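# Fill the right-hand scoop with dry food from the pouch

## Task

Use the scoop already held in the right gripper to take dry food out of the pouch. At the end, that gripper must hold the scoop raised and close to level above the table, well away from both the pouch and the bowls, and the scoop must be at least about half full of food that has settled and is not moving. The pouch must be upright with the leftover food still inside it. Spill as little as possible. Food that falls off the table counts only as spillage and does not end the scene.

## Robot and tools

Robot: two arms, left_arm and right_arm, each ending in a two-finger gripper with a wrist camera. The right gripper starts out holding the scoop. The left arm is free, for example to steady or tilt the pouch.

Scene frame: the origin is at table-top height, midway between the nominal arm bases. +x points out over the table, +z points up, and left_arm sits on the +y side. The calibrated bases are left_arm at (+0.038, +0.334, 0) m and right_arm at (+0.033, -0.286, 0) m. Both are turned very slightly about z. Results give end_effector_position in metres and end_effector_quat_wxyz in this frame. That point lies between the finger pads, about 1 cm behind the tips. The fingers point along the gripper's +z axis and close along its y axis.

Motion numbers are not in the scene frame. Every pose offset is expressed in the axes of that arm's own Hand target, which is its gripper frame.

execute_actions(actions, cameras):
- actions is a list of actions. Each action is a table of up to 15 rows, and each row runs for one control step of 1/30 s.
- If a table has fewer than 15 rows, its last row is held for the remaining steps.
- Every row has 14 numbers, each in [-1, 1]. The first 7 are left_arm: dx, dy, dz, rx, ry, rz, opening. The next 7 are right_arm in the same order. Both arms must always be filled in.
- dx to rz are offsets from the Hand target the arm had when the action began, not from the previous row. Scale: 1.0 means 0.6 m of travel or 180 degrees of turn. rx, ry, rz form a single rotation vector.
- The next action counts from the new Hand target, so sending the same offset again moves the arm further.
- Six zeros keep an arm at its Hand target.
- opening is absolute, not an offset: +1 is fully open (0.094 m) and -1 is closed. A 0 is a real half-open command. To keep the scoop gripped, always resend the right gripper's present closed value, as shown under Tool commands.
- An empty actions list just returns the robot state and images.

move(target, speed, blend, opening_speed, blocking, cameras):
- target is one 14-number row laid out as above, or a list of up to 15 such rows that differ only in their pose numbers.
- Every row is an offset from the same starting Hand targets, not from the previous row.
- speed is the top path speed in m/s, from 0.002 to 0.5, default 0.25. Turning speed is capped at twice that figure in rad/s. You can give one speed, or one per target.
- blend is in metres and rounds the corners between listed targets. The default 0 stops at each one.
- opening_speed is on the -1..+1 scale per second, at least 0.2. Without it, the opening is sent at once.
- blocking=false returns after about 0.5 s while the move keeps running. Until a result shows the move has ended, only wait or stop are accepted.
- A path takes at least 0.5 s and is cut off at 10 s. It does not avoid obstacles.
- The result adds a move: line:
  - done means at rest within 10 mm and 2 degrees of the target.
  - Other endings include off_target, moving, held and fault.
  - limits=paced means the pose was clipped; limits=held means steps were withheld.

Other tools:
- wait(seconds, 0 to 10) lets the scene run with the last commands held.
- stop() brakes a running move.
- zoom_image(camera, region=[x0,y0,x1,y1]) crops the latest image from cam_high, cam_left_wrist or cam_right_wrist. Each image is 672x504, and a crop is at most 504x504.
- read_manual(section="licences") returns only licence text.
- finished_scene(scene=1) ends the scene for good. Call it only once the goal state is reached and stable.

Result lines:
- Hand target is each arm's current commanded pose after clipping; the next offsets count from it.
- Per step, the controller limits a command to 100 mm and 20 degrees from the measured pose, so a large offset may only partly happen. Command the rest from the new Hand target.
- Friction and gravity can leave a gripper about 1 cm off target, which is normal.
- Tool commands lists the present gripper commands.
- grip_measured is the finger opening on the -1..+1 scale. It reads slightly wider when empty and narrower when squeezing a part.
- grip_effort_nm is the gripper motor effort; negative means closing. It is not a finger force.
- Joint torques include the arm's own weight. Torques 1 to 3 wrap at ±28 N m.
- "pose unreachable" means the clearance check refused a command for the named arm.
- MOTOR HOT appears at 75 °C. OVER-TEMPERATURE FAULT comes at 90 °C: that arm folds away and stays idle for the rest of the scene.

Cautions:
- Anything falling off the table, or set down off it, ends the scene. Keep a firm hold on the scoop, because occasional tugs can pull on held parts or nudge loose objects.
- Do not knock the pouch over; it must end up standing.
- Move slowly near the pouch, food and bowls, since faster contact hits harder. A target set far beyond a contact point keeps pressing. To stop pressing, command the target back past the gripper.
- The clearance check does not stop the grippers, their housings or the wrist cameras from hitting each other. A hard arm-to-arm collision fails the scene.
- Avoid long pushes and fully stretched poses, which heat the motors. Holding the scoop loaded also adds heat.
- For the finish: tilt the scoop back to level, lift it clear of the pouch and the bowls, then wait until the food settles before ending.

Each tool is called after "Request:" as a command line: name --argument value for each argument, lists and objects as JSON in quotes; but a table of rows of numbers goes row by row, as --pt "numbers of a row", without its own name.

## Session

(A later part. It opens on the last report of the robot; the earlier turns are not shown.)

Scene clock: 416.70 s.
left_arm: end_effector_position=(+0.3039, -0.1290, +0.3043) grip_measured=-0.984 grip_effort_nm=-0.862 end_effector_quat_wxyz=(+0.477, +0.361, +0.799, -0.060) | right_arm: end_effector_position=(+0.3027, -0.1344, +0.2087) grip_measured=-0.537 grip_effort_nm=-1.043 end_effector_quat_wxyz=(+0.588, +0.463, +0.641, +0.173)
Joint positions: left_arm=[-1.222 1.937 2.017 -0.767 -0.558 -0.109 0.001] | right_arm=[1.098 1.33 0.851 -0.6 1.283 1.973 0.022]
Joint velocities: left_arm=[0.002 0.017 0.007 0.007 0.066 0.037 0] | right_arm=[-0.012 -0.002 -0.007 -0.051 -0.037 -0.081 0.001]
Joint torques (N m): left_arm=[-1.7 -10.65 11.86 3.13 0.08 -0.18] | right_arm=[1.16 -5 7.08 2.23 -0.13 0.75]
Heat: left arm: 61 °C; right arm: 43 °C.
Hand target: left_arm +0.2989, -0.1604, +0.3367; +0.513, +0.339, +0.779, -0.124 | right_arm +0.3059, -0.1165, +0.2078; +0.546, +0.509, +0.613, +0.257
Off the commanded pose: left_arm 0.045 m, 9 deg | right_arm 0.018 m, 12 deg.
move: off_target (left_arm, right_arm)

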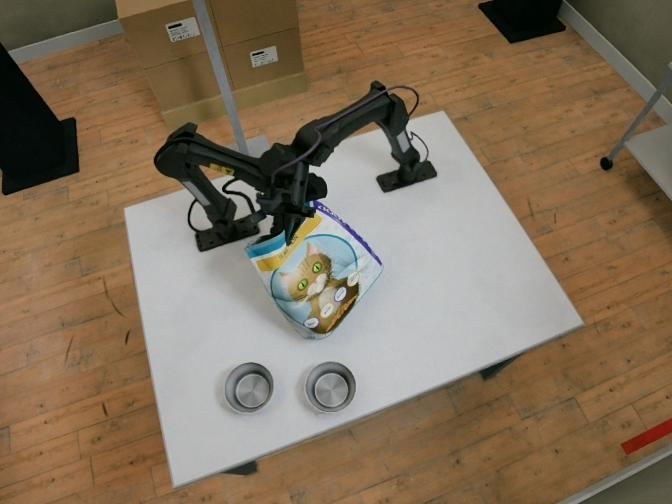

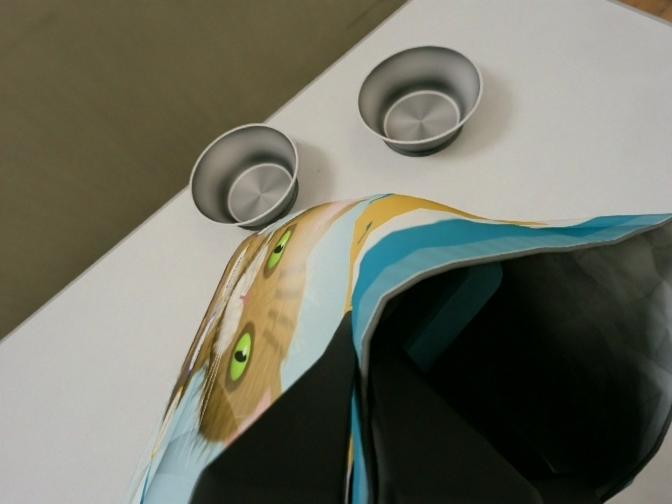

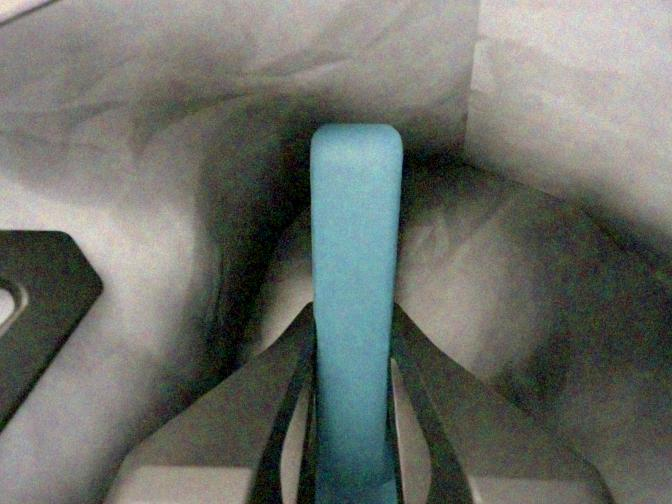

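Request:
move --target '[0,0,0,0,0,0,-1,-0.1135,0.002,-0.0188,-0.0327,0.0177,-0.0198,-0.977304]' --speed 0.06

Scene clock: 418.13 s.
left_arm: end_effector_position=(+0.3039, -0.1290, +0.3042) grip_measured=-0.984 grip_effort_nm=-0.867 end_effector_quat_wxyz=(+0.477, +0.361, +0.799, -0.059) | right_arm: end_effector_position=(+0.3016, -0.1363, +0.2099) grip_measured=-0.537 grip_effort_nm=-1.043 end_effector_quat_wxyz=(+0.586, +0.462, +0.643, +0.171)
Joint positions: left_arm=[-1.222 1.937 2.017 -0.767 -0.558 -0.109 0.001] | right_arm=[1.097 1.319 0.851 -0.613 1.279 1.97 0.022]
Joint velocities: left_arm=[0.002 -0.002 0.002 -0.007 -0.022 -0.022 0] | right_arm=[0.017 -0.007 0.007 0.007 0.051 -0.007 0]
Joint torques (N m): left_arm=[-1.77 -12.15 10.4 3.09 0.08 -0.2] | right_arm=[0.08 -3.7 7.31 1.1 0.51 -0.02]
Heat: left arm: 61 °C; right arm: 43 °C.
Hand target: left_arm +0.2965, -0.1556, +0.3372; +0.512, +0.340, +0.779, -0.124 | right_arm +0.3020, -0.1352, +0.2098; +0.585, +0.464, +0.641, +0.175
Off the commanded pose: left_arm 0.045 m, 9 deg | right_arm 0.051 m, 14 deg.
move: held (right_arm; a check stopped the path), off_target (left_arm; braked when a check withheld steps of right_arm); limits=held
pose unreachable (right arm): on one or more control steps of this call, first in action 0 (counted from 0), this arm could not follow its commanded pose, so it was not sent that pose on those steps. It may still have moved: this result reports where it is.
cause: moving toward the commanded pose would bring a part of the arm too close to another arm (this arm's wrist (the part past joint 4) and the left arm's wrist (the part past joint 5)).

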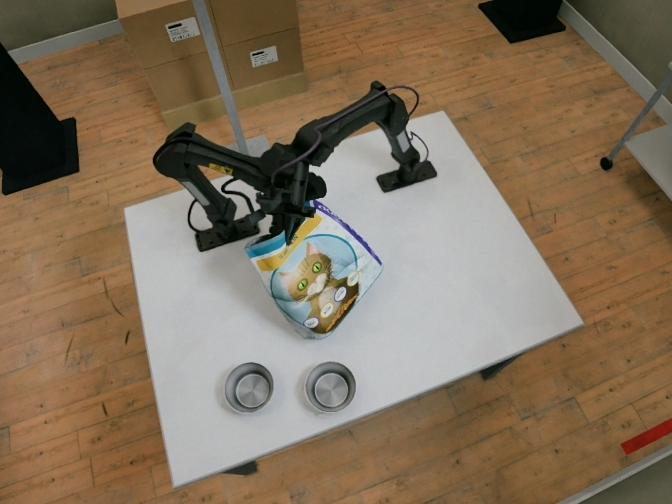

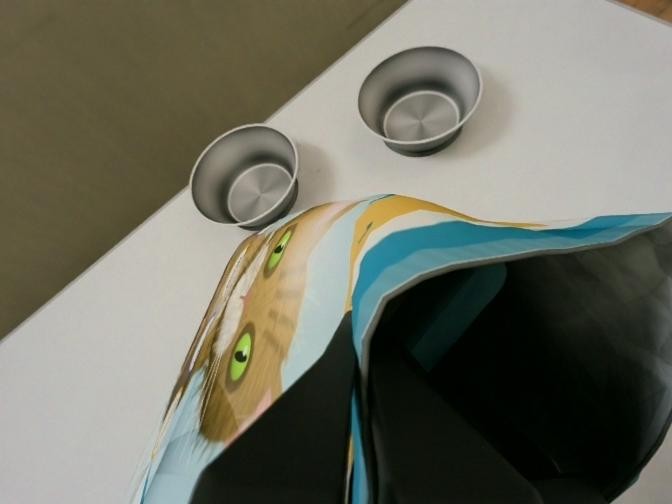

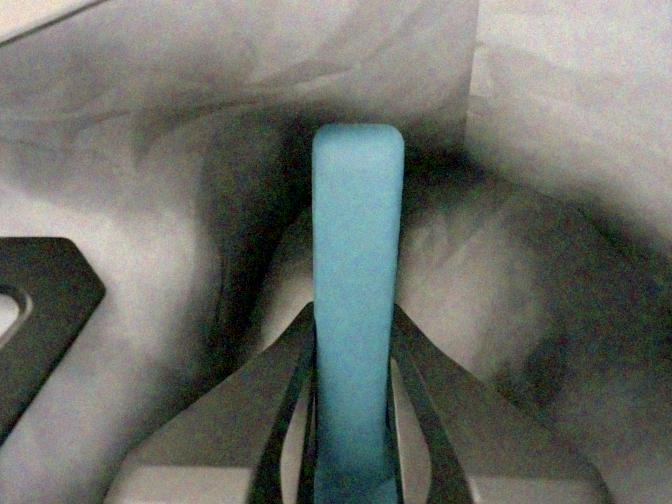

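Request:
move --target '[0,0,0,0,0,0,-1,-0.0475,-0.0323,0.0125,-0.04,0,-0.0045,-0.977304]' --speed 0.06 --cameras '["cam_left_wrist","cam_right_wrist"]'

Scene clock: 419.63 s.
left_arm: end_effector_position=(+0.3006, -0.1312, +0.3036) grip_measured=-0.984 grip_effort_nm=-0.867 end_effector_quat_wxyz=(+0.475, +0.365, +0.798, -0.063) | right_arm: end_effector_position=(+0.3012, -0.1438, +0.2139) grip_measured=-0.537 grip_effort_nm=-1.043 end_effector_quat_wxyz=(+0.593, +0.453, +0.637, +0.193)
Joint positions: left_arm=[-1.227 1.937 2.017 -0.768 -0.55 -0.109 0.001] | right_arm=[1.085 1.224 0.75 -0.416 1.279 1.802 0.022]
Joint velocities: left_arm=[-0.017 -0.012 0.007 -0.051 0.066 -0.081 0] | right_arm=[0.007 0.022 -0.002 0.022 0.007 -0.051 0]
Joint torques (N m): left_arm=[-1.39 -12.98 9.74 3.06 0.01 -0.21] | right_arm=[-0.42 -3.88 5.44 1.31 0.55 -0.04]
Heat: left arm: 61 °C; right arm: 43 °C.
Hand target: left_arm +0.2934, -0.1488, +0.3382; +0.509, +0.341, +0.780, -0.123 (last step not sent: back at the drive's target) | right_arm +0.3000, -0.1499, +0.2091; +0.596, +0.453, +0.637, +0.185 (last step not sent: back at the drive's target)
Off the commanded pose: left_arm 0.042 m, 9 deg | right_arm 0.027 m, 5 deg.
move: held (left_arm, right_arm; a check stopped the path); limits=held
pose unreachable (left arm): on one or more control steps of this call, first in action 0 (counted from 0), this arm could not follow its commanded pose, so it was not sent that pose on those steps. On the call's last step it was still not sent that pose. It may still have moved: this result reports where it is.
cause: moving toward the commanded pose would bring a part of the arm too close to another arm (this arm's wrist (the part past joint 5) and the right arm's wrist (the part past joint 4), where that arm would come to rest).
pose unreachable (right arm): on one or more control steps of this call, first in action 0 (counted from 0), this arm could not follow its commanded pose, so it was not sent that pose on those steps. On the call's last step it was still not sent that pose. It may still have moved: this result reports where it is.
cause: moving toward the commanded pose would bring a part of the arm too close to another arm (this arm's wrist (the part past joint 4) and the left arm's wrist (the part past joint 5)).
Images, in order (width x height): cam_left_wrist 672x504, cam_right_wrist 672x504.

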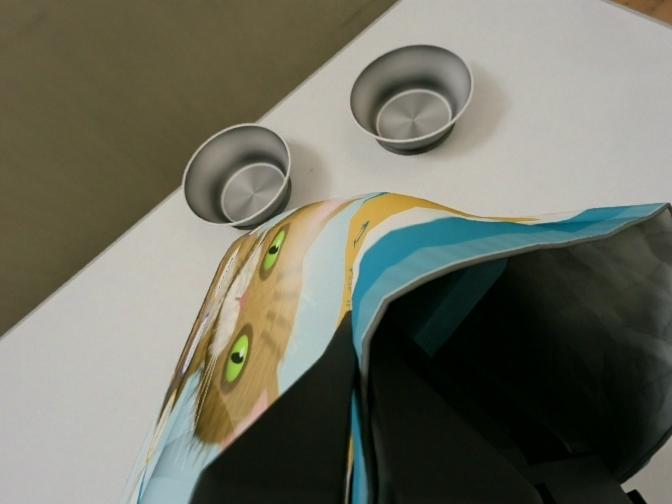

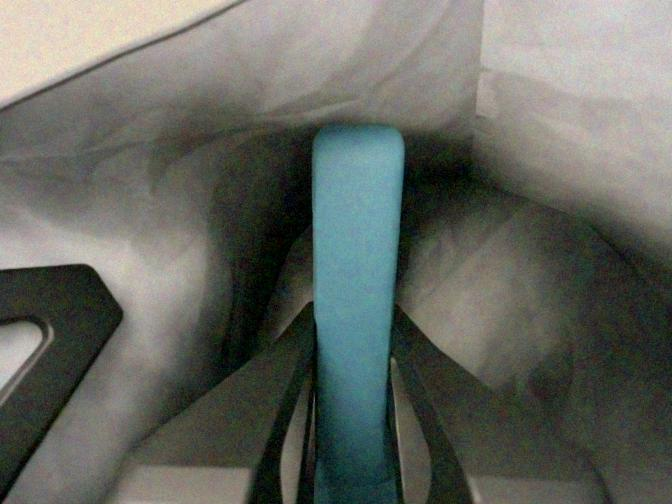

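Request:
move --target '[-0.0035,0.048,0.0012,0.009,-0.0044,-0.02,-1,-0.0008,-0.0223,0.0142,0,0,0,-0.977304]' --speed 0.05

Scene clock: 421.30 s.
left_arm: end_effector_position=(+0.3025, -0.1308, +0.3010) grip_measured=-0.984 grip_effort_nm=-0.867 end_effector_quat_wxyz=(+0.471, +0.367, +0.800, -0.066) | right_arm: end_effector_position=(+0.3015, -0.1434, +0.2147) grip_measured=-0.537 grip_effort_nm=-1.038 end_effector_quat_wxyz=(+0.593, +0.454, +0.636, +0.195)
Joint positions: left_arm=[-1.219 1.937 2.013 -0.766 -0.535 -0.109 0.001] | right_arm=[1.085 1.224 0.75 -0.409 1.281 1.8 0.022]
Joint velocities: left_arm=[0.002 0.002 -0.002 0.007 -0.007 -0.037 0.001] | right_arm=[0.007 0.002 -0.012 -0.051 0.022 0.022 0]
Joint torques (N m): left_arm=[-0.43 -16.1 7.69 3.07 0.11 -0.27] | right_arm=[-0.55 -3.89 5.55 1.21 0.52 -0.04]
Heat: left arm: 62 °C; right arm: 43 °C.
Hand target: left_arm +0.2977, -0.1397, +0.3403; +0.506, +0.337, +0.783, -0.129 (last step not sent: back at the drive's target) | right_arm +0.3000, -0.1499, +0.2091; +0.596, +0.453, +0.637, +0.185 (last step not sent: back at the drive's target)
Off the commanded pose: left_arm 0.045 m, 12 deg | right_arm 0.024 m, 1 deg.
held back during your reply time or a wait (left arm), on 28 control steps: a part of the arm was too close to another arm, or the arm's last command would have brought one too close.
held back during your reply time or a wait (right arm), on 28 control steps: a part of the arm was too close to another arm, or the arm's last command would have brought one too close.
move: held (left_arm, right_arm; a check stopped the path); limits=held
pose unreachable (left arm): on one or more control steps of this call, first in action 0 (counted from 0), this arm could not follow its commanded pose, so it was not sent that pose on those steps. On the call's last step it was still not sent that pose. It may still have moved: this result reports where it is.
cause: moving toward the commanded pose would bring a part of the arm too close to another arm (this arm's gripper housing and the right arm's wrist (the part past joint 4)).
pose unreachable (right arm): on one or more control steps of this call, first in action 0 (counted from 0), this arm could not follow its commanded pose, so it was not sent that pose on those steps. On the call's last step it was still not sent that pose. It may still have moved: this result reports where it is.
cause: moving toward the commanded pose would bring a part of the arm too close to another arm (this arm's wrist (the part past joint 4) and the left arm's gripper housing).

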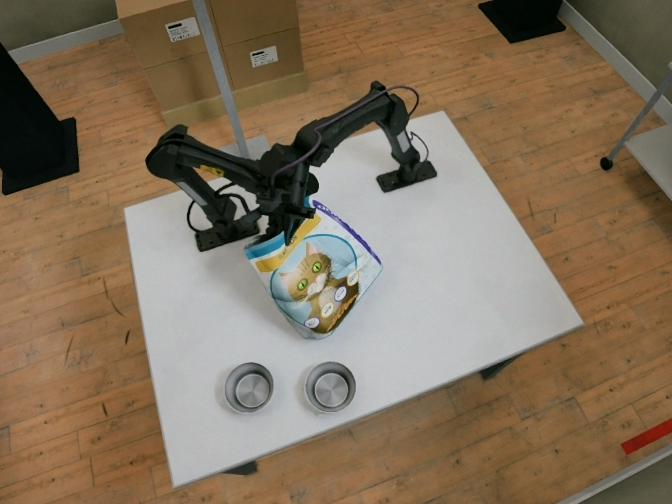

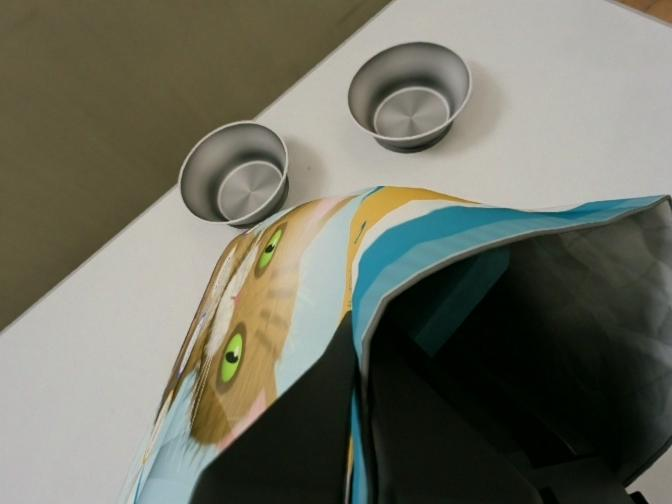

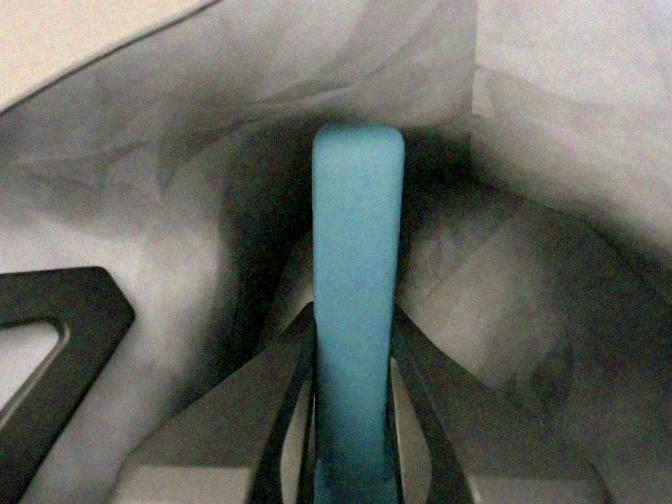

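Request:
move --target '[0.0017,0.0368,-0.0092,-0.0156,0.0389,0.0288,-1,0,0,0,0,0,0,-0.977304]' --speed 0.05 --cameras '["cam_high"]'

Scene clock: 422.73 s.
left_arm: end_effector_position=(+0.3025, -0.1308, +0.3010) grip_measured=-0.984 grip_effort_nm=-0.867 end_effector_quat_wxyz=(+0.471, +0.367, +0.800, -0.066) | right_arm: end_effector_position=(+0.3015, -0.1434, +0.2147) grip_measured=-0.537 grip_effort_nm=-1.043 end_effector_quat_wxyz=(+0.593, +0.454, +0.636, +0.195)
Joint positions: left_arm=[-1.219 1.937 2.013 -0.766 -0.535 -0.109 0.001] | right_arm=[1.085 1.224 0.75 -0.409 1.281 1.8 0.022]
Joint velocities: left_arm=[-0.022 0.002 0.002 0.037 0.051 0.007 0] | right_arm=[0.007 -0.012 -0.027 -0.007 -0.022 -0.007 -0.001]
Joint torques (N m): left_arm=[-0.42 -16.09 7.71 3.08 0.11 -0.27] | right_arm=[-0.55 -3.85 5.39 1.23 0.52 -0.02]
Heat: left arm: 62 °C; right arm: 42 °C.
Hand target: left_arm +0.2977, -0.1397, +0.3404; +0.506, +0.337, +0.783, -0.129 (last step not sent: back at the drive's target) | right_arm +0.3000, -0.1499, +0.2091; +0.596, +0.453, +0.637, +0.185 (last step not sent: back at the drive's target)
Off the commanded pose: left_arm 0.046 m, 0 deg | right_arm 0.009 m, 1 deg.
held back during your reply time or a wait (left arm), on 28 control steps: a part of the arm was too close to another arm, or the arm's last command would have brought one too close.
held back during your reply time or a wait (right arm), on 28 control steps: a part of the arm was too close to another arm, or the arm's last command would have brought one too close.
move: held (left_arm; a check stopped the path), held (right_arm); limits=held
pose unreachable (left arm): on one or more control steps of this call, first in action 0 (counted from 0), this arm could not follow its commanded pose, so it was not sent that pose on those steps. On the call's last step it was still not sent that pose. It may still have moved: this result reports where it is.
cause: moving toward the commanded pose would bring a part of the arm too close to another arm (this arm's gripper housing and the right arm's wrist (the part past joint 4), where that arm would come to rest).
pose unreachable (right arm): on one or more control steps of this call, first in action 0 (counted from 0), this arm could not follow its commanded pose, so it was not sent that pose on those steps. On the call's last step it was still not sent that pose. It may still have moved: this result reports where it is.
cause: moving toward the commanded pose would bring a part of the arm too close to another arm (this arm's wrist (the part past joint 4) and the left arm's wrist (the part past joint 5)).
Images, in order (width x height): cam_high 672x504.

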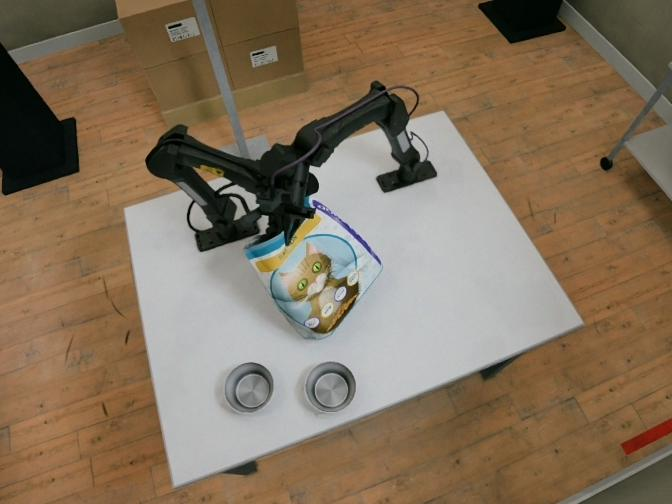

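Request:
move --target '[0,0,0,0,0,0,-1,0,0,-0.045,0,0,0,-0.977304]' --speed 0.05 --cameras '["cam_left_wrist","cam_right_wrist"]'

Scene clock: 424.90 s.
left_arm: end_effector_position=(+0.3008, -0.1313, +0.3009) grip_measured=-0.984 grip_effort_nm=-0.867 end_effector_quat_wxyz=(+0.468, +0.369, +0.800, -0.072) | right_arm: end_effector_position=(+0.2762, -0.1446, +0.2155) grip_measured=-0.537 grip_effort_nm=-1.038 end_effector_quat_wxyz=(+0.599, +0.446, +0.634, +0.200)
Joint positions: left_arm=[-1.218 1.932 2.007 -0.764 -0.52 -0.109 0.001] | right_arm=[1.192 1.226 0.78 -0.702 1.348 2.074 0.022]
Joint velocities: left_arm=[-0.002 0.012 -0.007 0.007 0.022 -0.095 0] | right_arm=[-0.022 0.022 0.002 0.051 0.022 -0.037 0]
Joint torques (N m): left_arm=[-0.51 -16.4 7.71 2.94 -0.04 -0.29] | right_arm=[0.64 -1.89 8.85 0.52 0.52 0.05]
Heat: left arm: 62 °C; right arm: 42 °C.
Hand target: left_arm +0.2977, -0.1396, +0.3405; +0.506, +0.337, +0.783, -0.129 | right_arm +0.2751, -0.1417, +0.2161; +0.598, +0.451, +0.636, +0.186
Off the commanded pose: left_arm 0.040 m, 9 deg | right_arm 0.003 m, 2 deg.
held back during your reply time or a wait (left arm), on 25 control steps: a part of the arm was too close to another arm, or the arm's last command would have brought one too close.
held back during your reply time or a wait (right arm), on 25 control steps: a part of the arm was too close to another arm, or the arm's last command would have brought one too close.
joint sent to its limit (right arm) — joint 6 (wrist roll), upper limit. The joint targets still meet the commanded pose.
move: off_target (left_arm); limits=held
pose unreachable (left arm): on one or more control steps of this call, first in action 0 (counted from 0), this arm could not follow its commanded pose, so it was not sent that pose on those steps. It may still have moved: this result reports where it is.
cause: moving toward the commanded pose would bring a part of the arm too close to another arm (this arm's gripper housing and the right arm's wrist (the part past joint 4)).
Images, in order (width x height): cam_left_wrist 672x504, cam_right_wrist 672x504.

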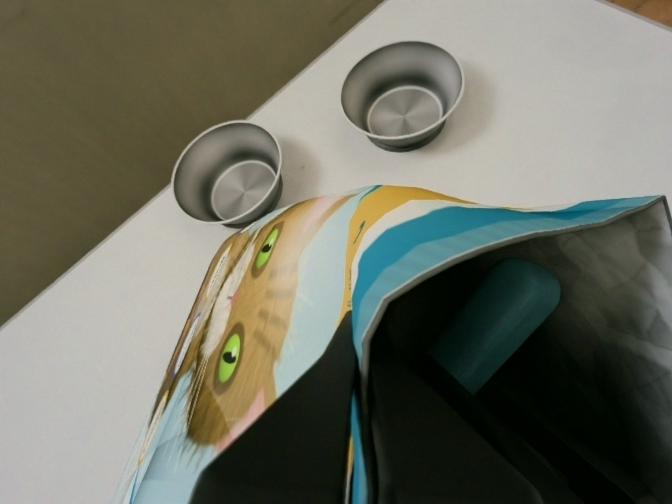

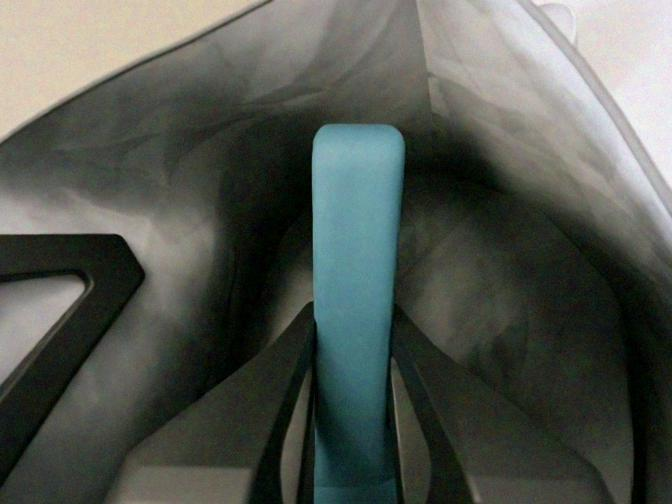

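Request:
move --target '[0,0,0,0,0,0,-1,-0.0755,-0.0063,0,-0.057,0.0459,0.0309,-0.977304]' --speed 0.06

Scene clock: 428.00 s.
left_arm: end_effector_position=(+0.3023, -0.1300, +0.3012) grip_measured=-0.984 grip_effort_nm=-0.872 end_effector_quat_wxyz=(+0.469, +0.367, +0.800, -0.072) | right_arm: end_effector_position=(+0.2681, -0.1732, +0.2362) grip_measured=-0.537 grip_effort_nm=-1.043 end_effector_quat_wxyz=(+0.569, +0.410, +0.644, +0.306)
Joint positions: left_arm=[-1.214 1.928 2.001 -0.759 -0.521 -0.109 0.001] | right_arm=[1.123 0.729 0.489 -0.185 1.158 1.453 0.022]
Joint velocities: left_arm=[0.012 -0.002 -0.007 0.007 -0.022 -0.051 0.001] | right_arm=[0.002 0.002 0.002 0.081 0.007 0.037 -0.001]
Joint torques (N m): left_arm=[-0.76 -16.08 8.09 2.91 -0.03 -0.29] | right_arm=[-0.95 -1.13 6.6 1.85 0.46 -0.16]
Heat: left arm: 62 °C; right arm: 42 °C.
Hand target: left_arm +0.2978, -0.1396, +0.3404; +0.506, +0.337, +0.783, -0.129 | right_arm +0.2685, -0.1802, +0.2364; +0.578, +0.414, +0.635, +0.301
Off the commanded pose: left_arm 0.041 m, 9 deg | right_arm 0.008 m, 2 deg.
move: off_target (left_arm)

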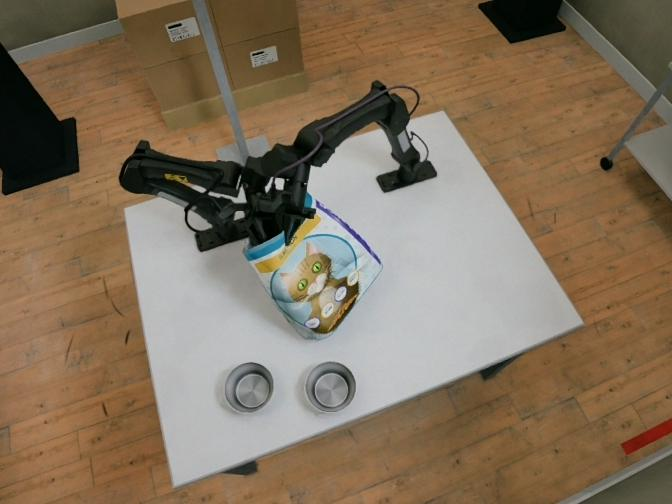

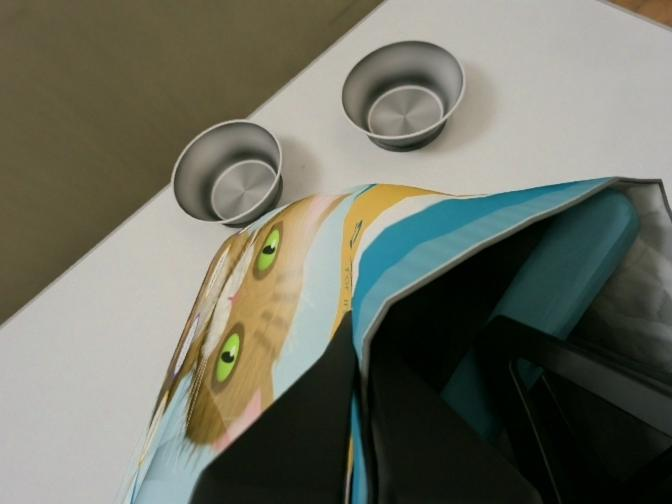

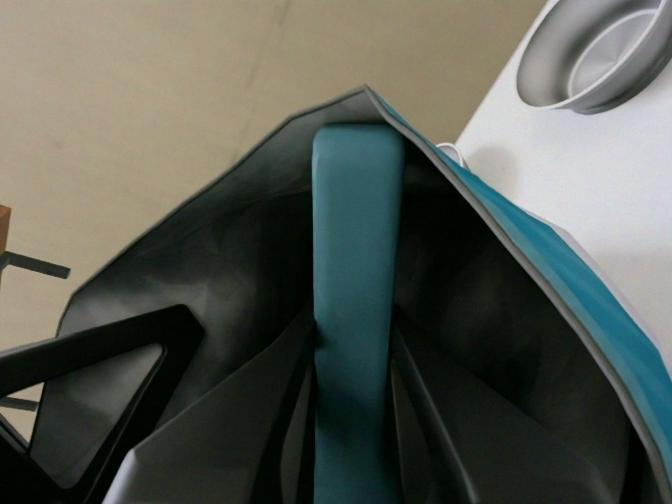

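Request:
move --target '[0,0,0,0,0,0,-1,-0.0232,0.0065,-0.0388,0,0,0,-0.977304]' --speed 0.06

Scene clock: 429.87 s.
left_arm: end_effector_position=(+0.3024, -0.1302, +0.3014) grip_measured=-0.984 grip_effort_nm=-0.867 end_effector_quat_wxyz=(+0.469, +0.367, +0.800, -0.073) | right_arm: end_effector_position=(+0.2465, -0.1845, +0.2355) grip_measured=-0.537 grip_effort_nm=-1.043 end_effector_quat_wxyz=(+0.573, +0.399, +0.651, +0.297)
Joint positions: left_arm=[-1.214 1.928 2.001 -0.757 -0.52 -0.109 0.001] | right_arm=[1.242 0.656 0.512 -0.435 1.262 1.586 0.022]
Joint velocities: left_arm=[-0.012 0.007 0.007 0.007 -0.022 0.007 -0.001] | right_arm=[-0.012 -0.002 -0.017 -0.007 -0.007 -0.066 0]
Joint torques (N m): left_arm=[-0.76 -16.06 8.09 2.88 -0.03 -0.29] | right_arm=[0.43 0.69 11.22 1.28 0.71 0.05]
Heat: left arm: 61 °C; right arm: 42 °C.
Hand target: left_arm +0.2978, -0.1397, +0.3403; +0.506, +0.337, +0.783, -0.129 | right_arm +0.2461, -0.1887, +0.2507; +0.580, +0.413, +0.634, +0.301
Off the commanded pose: left_arm 0.040 m, 9 deg | right_arm 0.015 m, 3 deg.
move: off_target (left_arm, right_arm)

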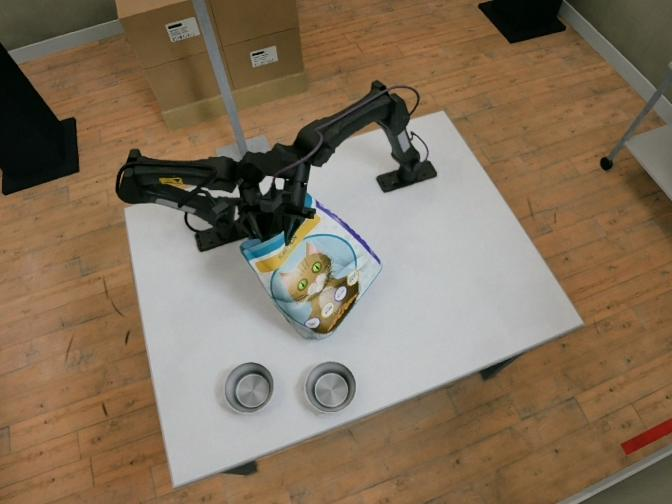

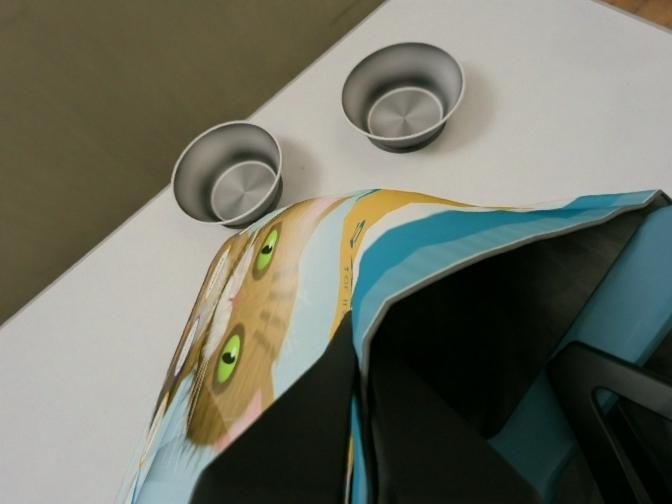

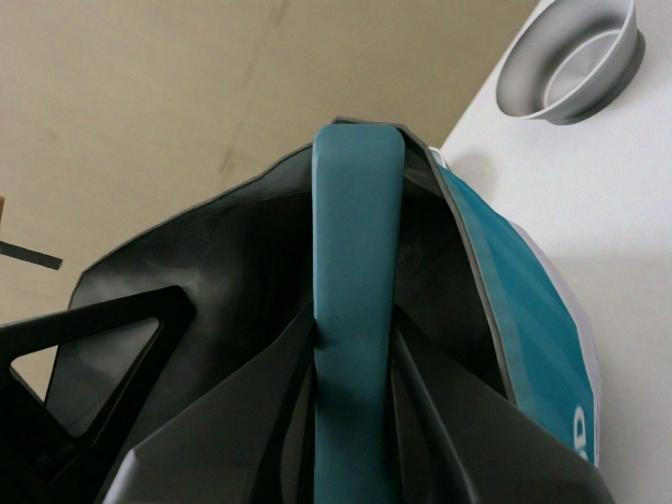

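Request:
move --target '[0,0,0,0,0,0,-1,-0.0468,0.0282,-0.0095,0,0,0,-0.977304]' --speed 0.06

Scene clock: 431.47 s.
left_arm: end_effector_position=(+0.3024, -0.1304, +0.3016) grip_measured=-0.984 grip_effort_nm=-0.867 end_effector_quat_wxyz=(+0.470, +0.367, +0.800, -0.073) | right_arm: end_effector_position=(+0.2434, -0.2008, +0.2643) grip_measured=-0.537 grip_effort_nm=-1.043 end_effector_quat_wxyz=(+0.577, +0.403, +0.647, +0.294)
Joint positions: left_arm=[-1.214 1.928 2.001 -0.756 -0.52 -0.109 0.001] | right_arm=[1.227 0.605 0.613 -0.572 1.263 1.57 0.022]
Joint velocities: left_arm=[0.012 -0.007 0.012 0.051 0.022 0.037 0.001] | right_arm=[-0.012 -0.012 0.007 0.007 -0.022 0.037 0]
Joint torques (N m): left_arm=[-0.75 -16.03 8.1 2.88 -0.02 -0.29] | right_arm=[-0.32 0.58 10.95 1.38 0.47 -0.09]
Heat: left arm: 61 °C; right arm: 42 °C.
Hand target: left_arm +0.2978, -0.1397, +0.3404; +0.506, +0.337, +0.783, -0.129 | right_arm +0.2431, -0.2052, +0.2792; +0.579, +0.413, +0.634, +0.301
Off the commanded pose: left_arm 0.040 m, 9 deg | right_arm 0.016 m, 2 deg.
move: off_target (left_arm, right_arm)

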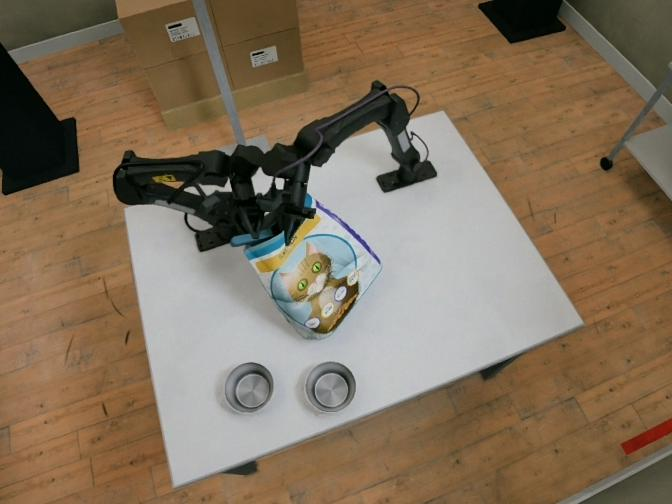

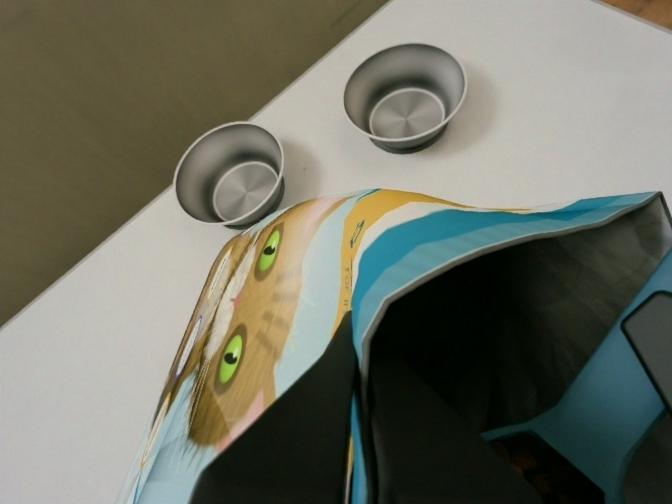

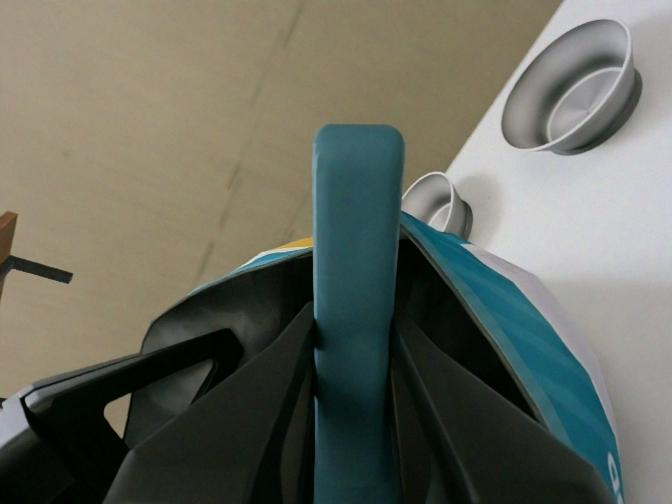

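Request:
move --target '[0,0,0,0,0,0,-1,-0.076,0.0053,0.0252,-0.099,0.1269,0.0151,-0.977304]' --speed 0.08

Scene clock: 436.37 s.
left_arm: end_effector_position=(+0.3024, -0.1304, +0.3016) grip_measured=-0.984 grip_effort_nm=-0.872 end_effector_quat_wxyz=(+0.470, +0.367, +0.800, -0.073) | right_arm: end_effector_position=(+0.2589, -0.2476, +0.3017) grip_measured=-0.537 grip_effort_nm=-1.043 end_effector_quat_wxyz=(+0.481, +0.284, +0.664, +0.497)
Joint positions: left_arm=[-1.214 1.928 2.001 -0.756 -0.52 -0.109 0.001] | right_arm=[-0.464 0.337 0.54 -0.27 -0.865 1.155 0.022]
Joint velocities: left_arm=[0.007 -0.012 0.022 -0.007 -0.007 -0.066 0] | right_arm=[0.007 0.002 0.012 -0.022 0.022 -0.051 0]
Joint torques (N m): left_arm=[-0.76 -16.03 8.09 2.88 -0.03 -0.29] | right_arm=[-0.49 2.61 6.04 2.07 -0.11 -0.09]
Heat: left arm: 60 °C; right arm: 42 °C.
Hand target: left_arm +0.2978, -0.1397, +0.3403; +0.506, +0.337, +0.783, -0.129 | right_arm +0.2606, -0.2487, +0.2979; +0.482, +0.282, +0.665, +0.496
Off the commanded pose: left_arm 0.040 m, 9 deg | right_arm 0.003 m, 3 deg.
move: off_target (left_arm, right_arm)

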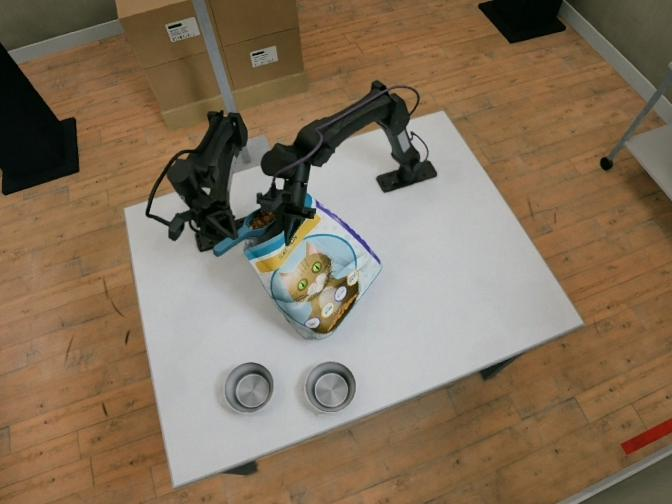

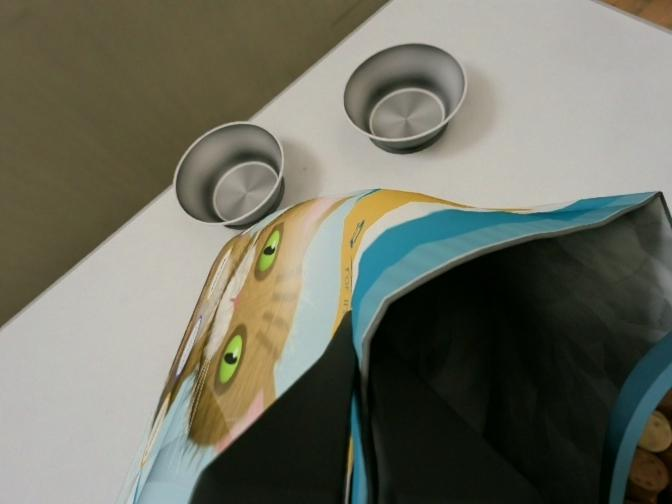

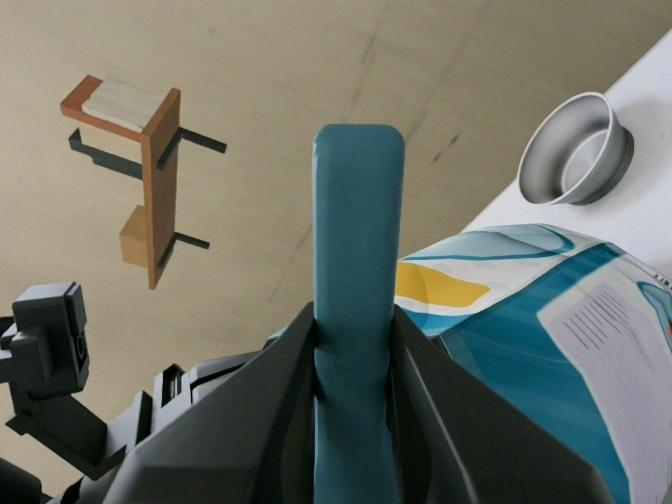

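Request:
zoom_image --camera "cam_high" --region '[180, 170, 340, 290]'

Scaled by 3.150 from the camera's 672x504 image, which has a finer 960x720 frame.

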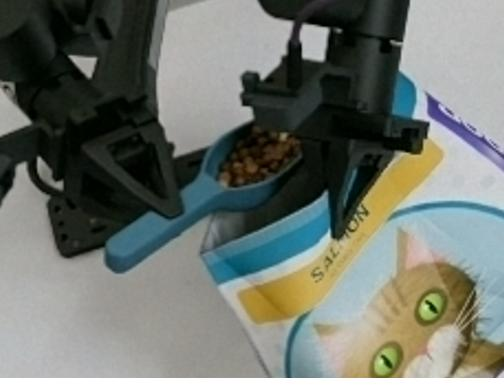

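Request:
move --pt "0 0 0 0 0 0 -1 -0.1098 0.0218 -0.04 -0.001 -0.03 0.055 -0.977304" --pt "0 0 0 0 0 0 -1 -0.2105 0.0275 -0.0388 -0.0019 -0.0649 0.1187 -0.977304" --speed 0.1 --blend 0.02

Scene clock: 439.67 s.
left_arm: end_effector_position=(+0.3024, -0.1304, +0.3016) grip_measured=-0.984 grip_effort_nm=-0.867 end_effector_quat_wxyz=(+0.470, +0.367, +0.800, -0.073) | right_arm: end_effector_position=(+0.2850, -0.3613, +0.3434) grip_measured=-0.537 grip_effort_nm=-1.038 end_effector_quat_wxyz=(+0.428, +0.461, +0.541, +0.558)
Joint positions: left_arm=[-1.214 1.928 2.001 -0.756 -0.52 -0.109 0.001] | right_arm=[-0.966 0.714 0.697 -0.012 -1.181 1.597 0.022]
Joint velocities: left_arm=[-0.012 -0.017 -0.022 0.007 -0.022 0.037 0] | right_arm=[-0.002 0.002 -0.017 -0.037 0.051 -0.007 0.001]
Joint torques (N m): left_arm=[-0.75 -16.03 8.09 2.88 -0.03 -0.29] | right_arm=[-0.24 0.24 11.17 1.79 0.09 0.03]
Heat: left arm: 60 °C; right arm: 42 °C.
Hand target: left_arm +0.2978, -0.1397, +0.3403; +0.506, +0.337, +0.783, -0.129 | right_arm +0.2840, -0.3613, +0.3613; +0.447, +0.448, +0.542, +0.553
Off the commanded pose: left_arm 0.040 m, 9 deg | right_arm 0.016 m, 3 deg.
move: off_target (left_arm, right_arm)

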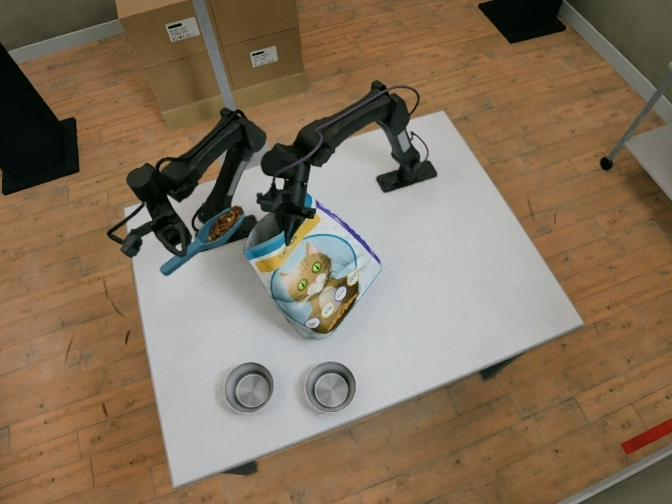

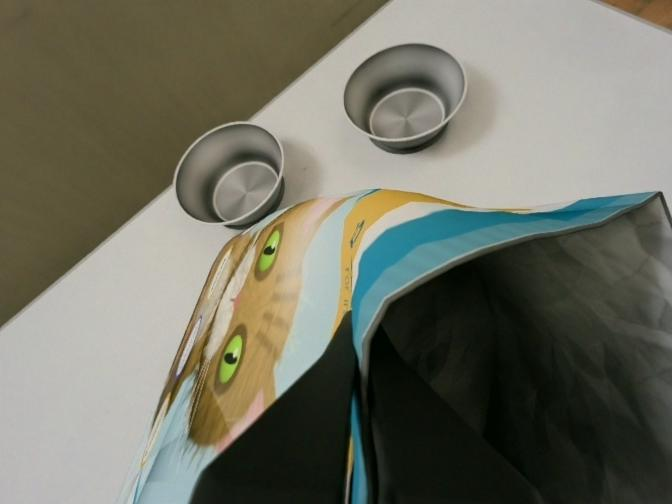

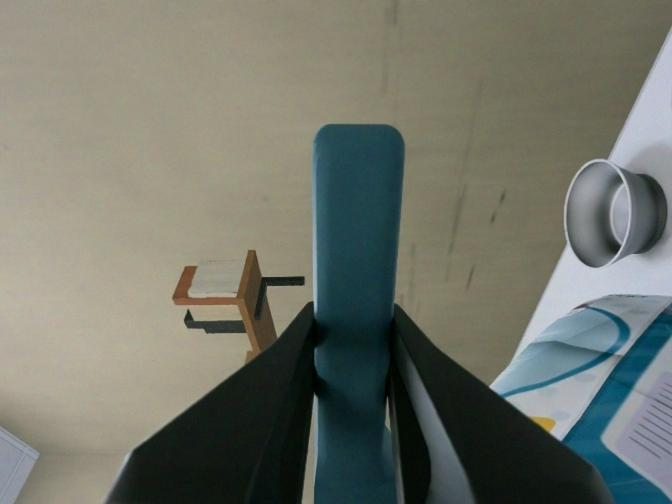

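Request:
zoom_image --camera "cam_high" --region '[140, 180, 280, 290]'

Scaled by 3.600 from the camera's 672x504 image, which has a finer 960x720 frame.

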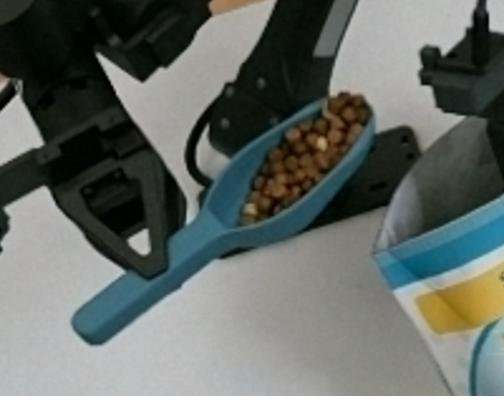

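Request:
move --target '[0,0,0,0,0,0,-1,0,0,0,-0.0026,0,0.144,-0.977304]' --speed 0.15 --cameras '["cam_high"]'

Request:
zoom_image --camera "cam_high" --region '[140, 180, 280, 290]'

Scene clock: 445.23 s.
left_arm: end_effector_position=(+0.3024, -0.1304, +0.3016) grip_measured=-0.984 grip_effort_nm=-0.867 end_effector_quat_wxyz=(+0.470, +0.367, +0.800, -0.073) | right_arm: end_effector_position=(+0.2852, -0.3619, +0.3472) grip_measured=-0.537 grip_effort_nm=-1.043 end_effector_quat_wxyz=(+0.297, +0.567, +0.423, +0.642)
Joint positions: left_arm=[-1.214 1.928 2.001 -0.756 -0.52 -0.109 0.001] | right_arm=[-0.966 0.714 0.697 0.016 -1.177 2.067 0.022]
Joint velocities: left_arm=[0.002 0.002 -0.007 -0.007 0.022 0.051 0.001] | right_arm=[-0.017 -0.017 -0.012 -0.037 -0.022 0.007 0]
Joint torques (N m): left_arm=[-0.75 -16.03 8.09 2.88 -0.03 -0.28] | right_arm=[-0.12 -0.08 10.25 1.75 0.1 0.05]
Heat: left arm: 59 °C; right arm: 42 °C.
Hand target: left_arm +0.2978, -0.1397, +0.3403; +0.506, +0.337, +0.783, -0.129 | right_arm +0.2840, -0.3613, +0.3613; +0.313, +0.556, +0.426, +0.641
Off the commanded pose: left_arm 0.040 m, 9 deg | right_arm 0.014 m, 2 deg.
move: off_target (left_arm, right_arm)
Images, in order (width x height): cam_high 672x504.

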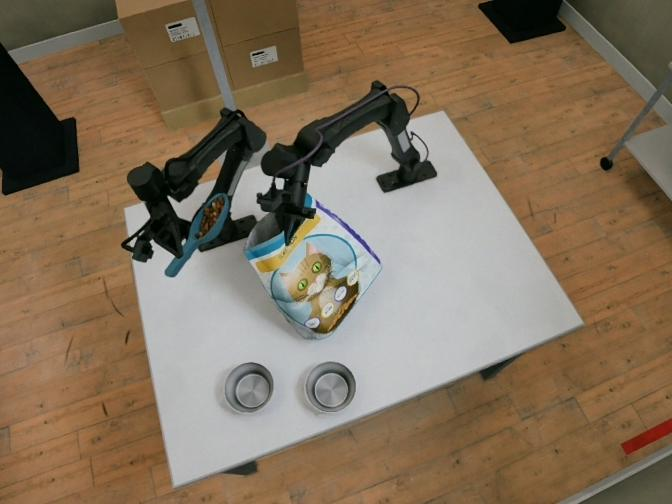

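Scaled by 3.600 from the camera's 672x504 image, which has a finer 960x720 frame.

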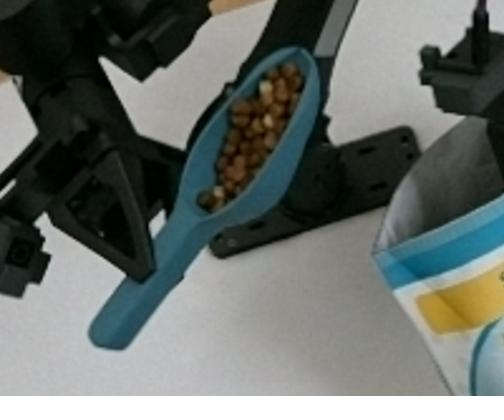

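Request:
move --target '[0,0,0,0,0,0,-1,0,0,0,0.0026,0,-0.144,-0.977304]' --speed 0.15 --cameras '["cam_high"]'

Request:
zoom_image --camera "cam_high" --region '[140, 180, 280, 290]'

Scene clock: 447.63 s.
left_arm: end_effector_position=(+0.3024, -0.1304, +0.3016) grip_measured=-0.984 grip_effort_nm=-0.867 end_effector_quat_wxyz=(+0.470, +0.367, +0.800, -0.073) | right_arm: end_effector_position=(+0.2852, -0.3619, +0.3462) grip_measured=-0.537 grip_effort_nm=-1.043 end_effector_quat_wxyz=(+0.429, +0.462, +0.537, +0.561)
Joint positions: left_arm=[-1.214 1.928 2.001 -0.756 -0.52 -0.109 0.001] | right_arm=[-0.966 0.714 0.697 0.008 -1.177 1.621 0.022]
Joint velocities: left_arm=[0.022 -0.007 -0.012 -0.007 0.037 0.037 -0.001] | right_arm=[-0.017 -0.002 -0.002 0.051 -0.081 -0.066 -0.002]
Joint torques (N m): left_arm=[-0.76 -16.03 8.09 2.88 -0.03 -0.28] | right_arm=[-0.13 0.25 11.04 1.56 0.07 -0.14]
Heat: left arm: 59 °C; right arm: 42 °C.
Hand target: left_arm +0.2978, -0.1397, +0.3403; +0.506, +0.337, +0.783, -0.129 | right_arm +0.2840, -0.3613, +0.3613; +0.447, +0.448, +0.542, +0.553
Off the commanded pose: left_arm 0.040 m, 9 deg | right_arm 0.015 m, 3 deg.
move: off_target (left_arm, right_arm)
Images, in order (width x height): cam_high 672x504.

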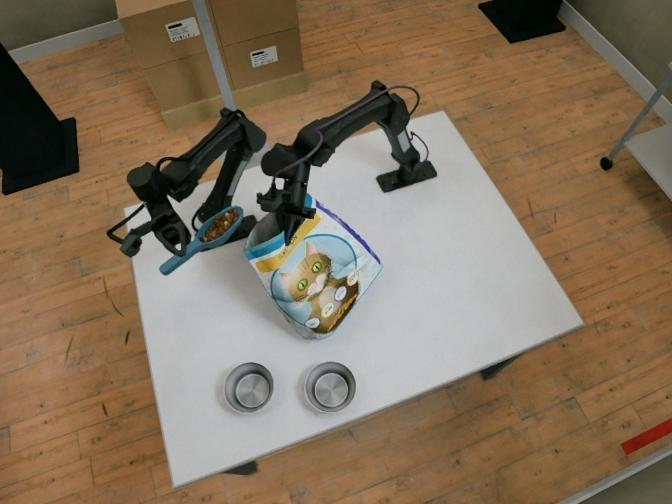

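Scaled by 3.600 from the camera's 672x504 image, which has a finer 960x720 frame.

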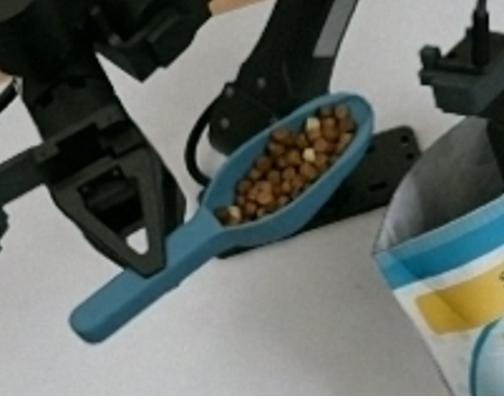

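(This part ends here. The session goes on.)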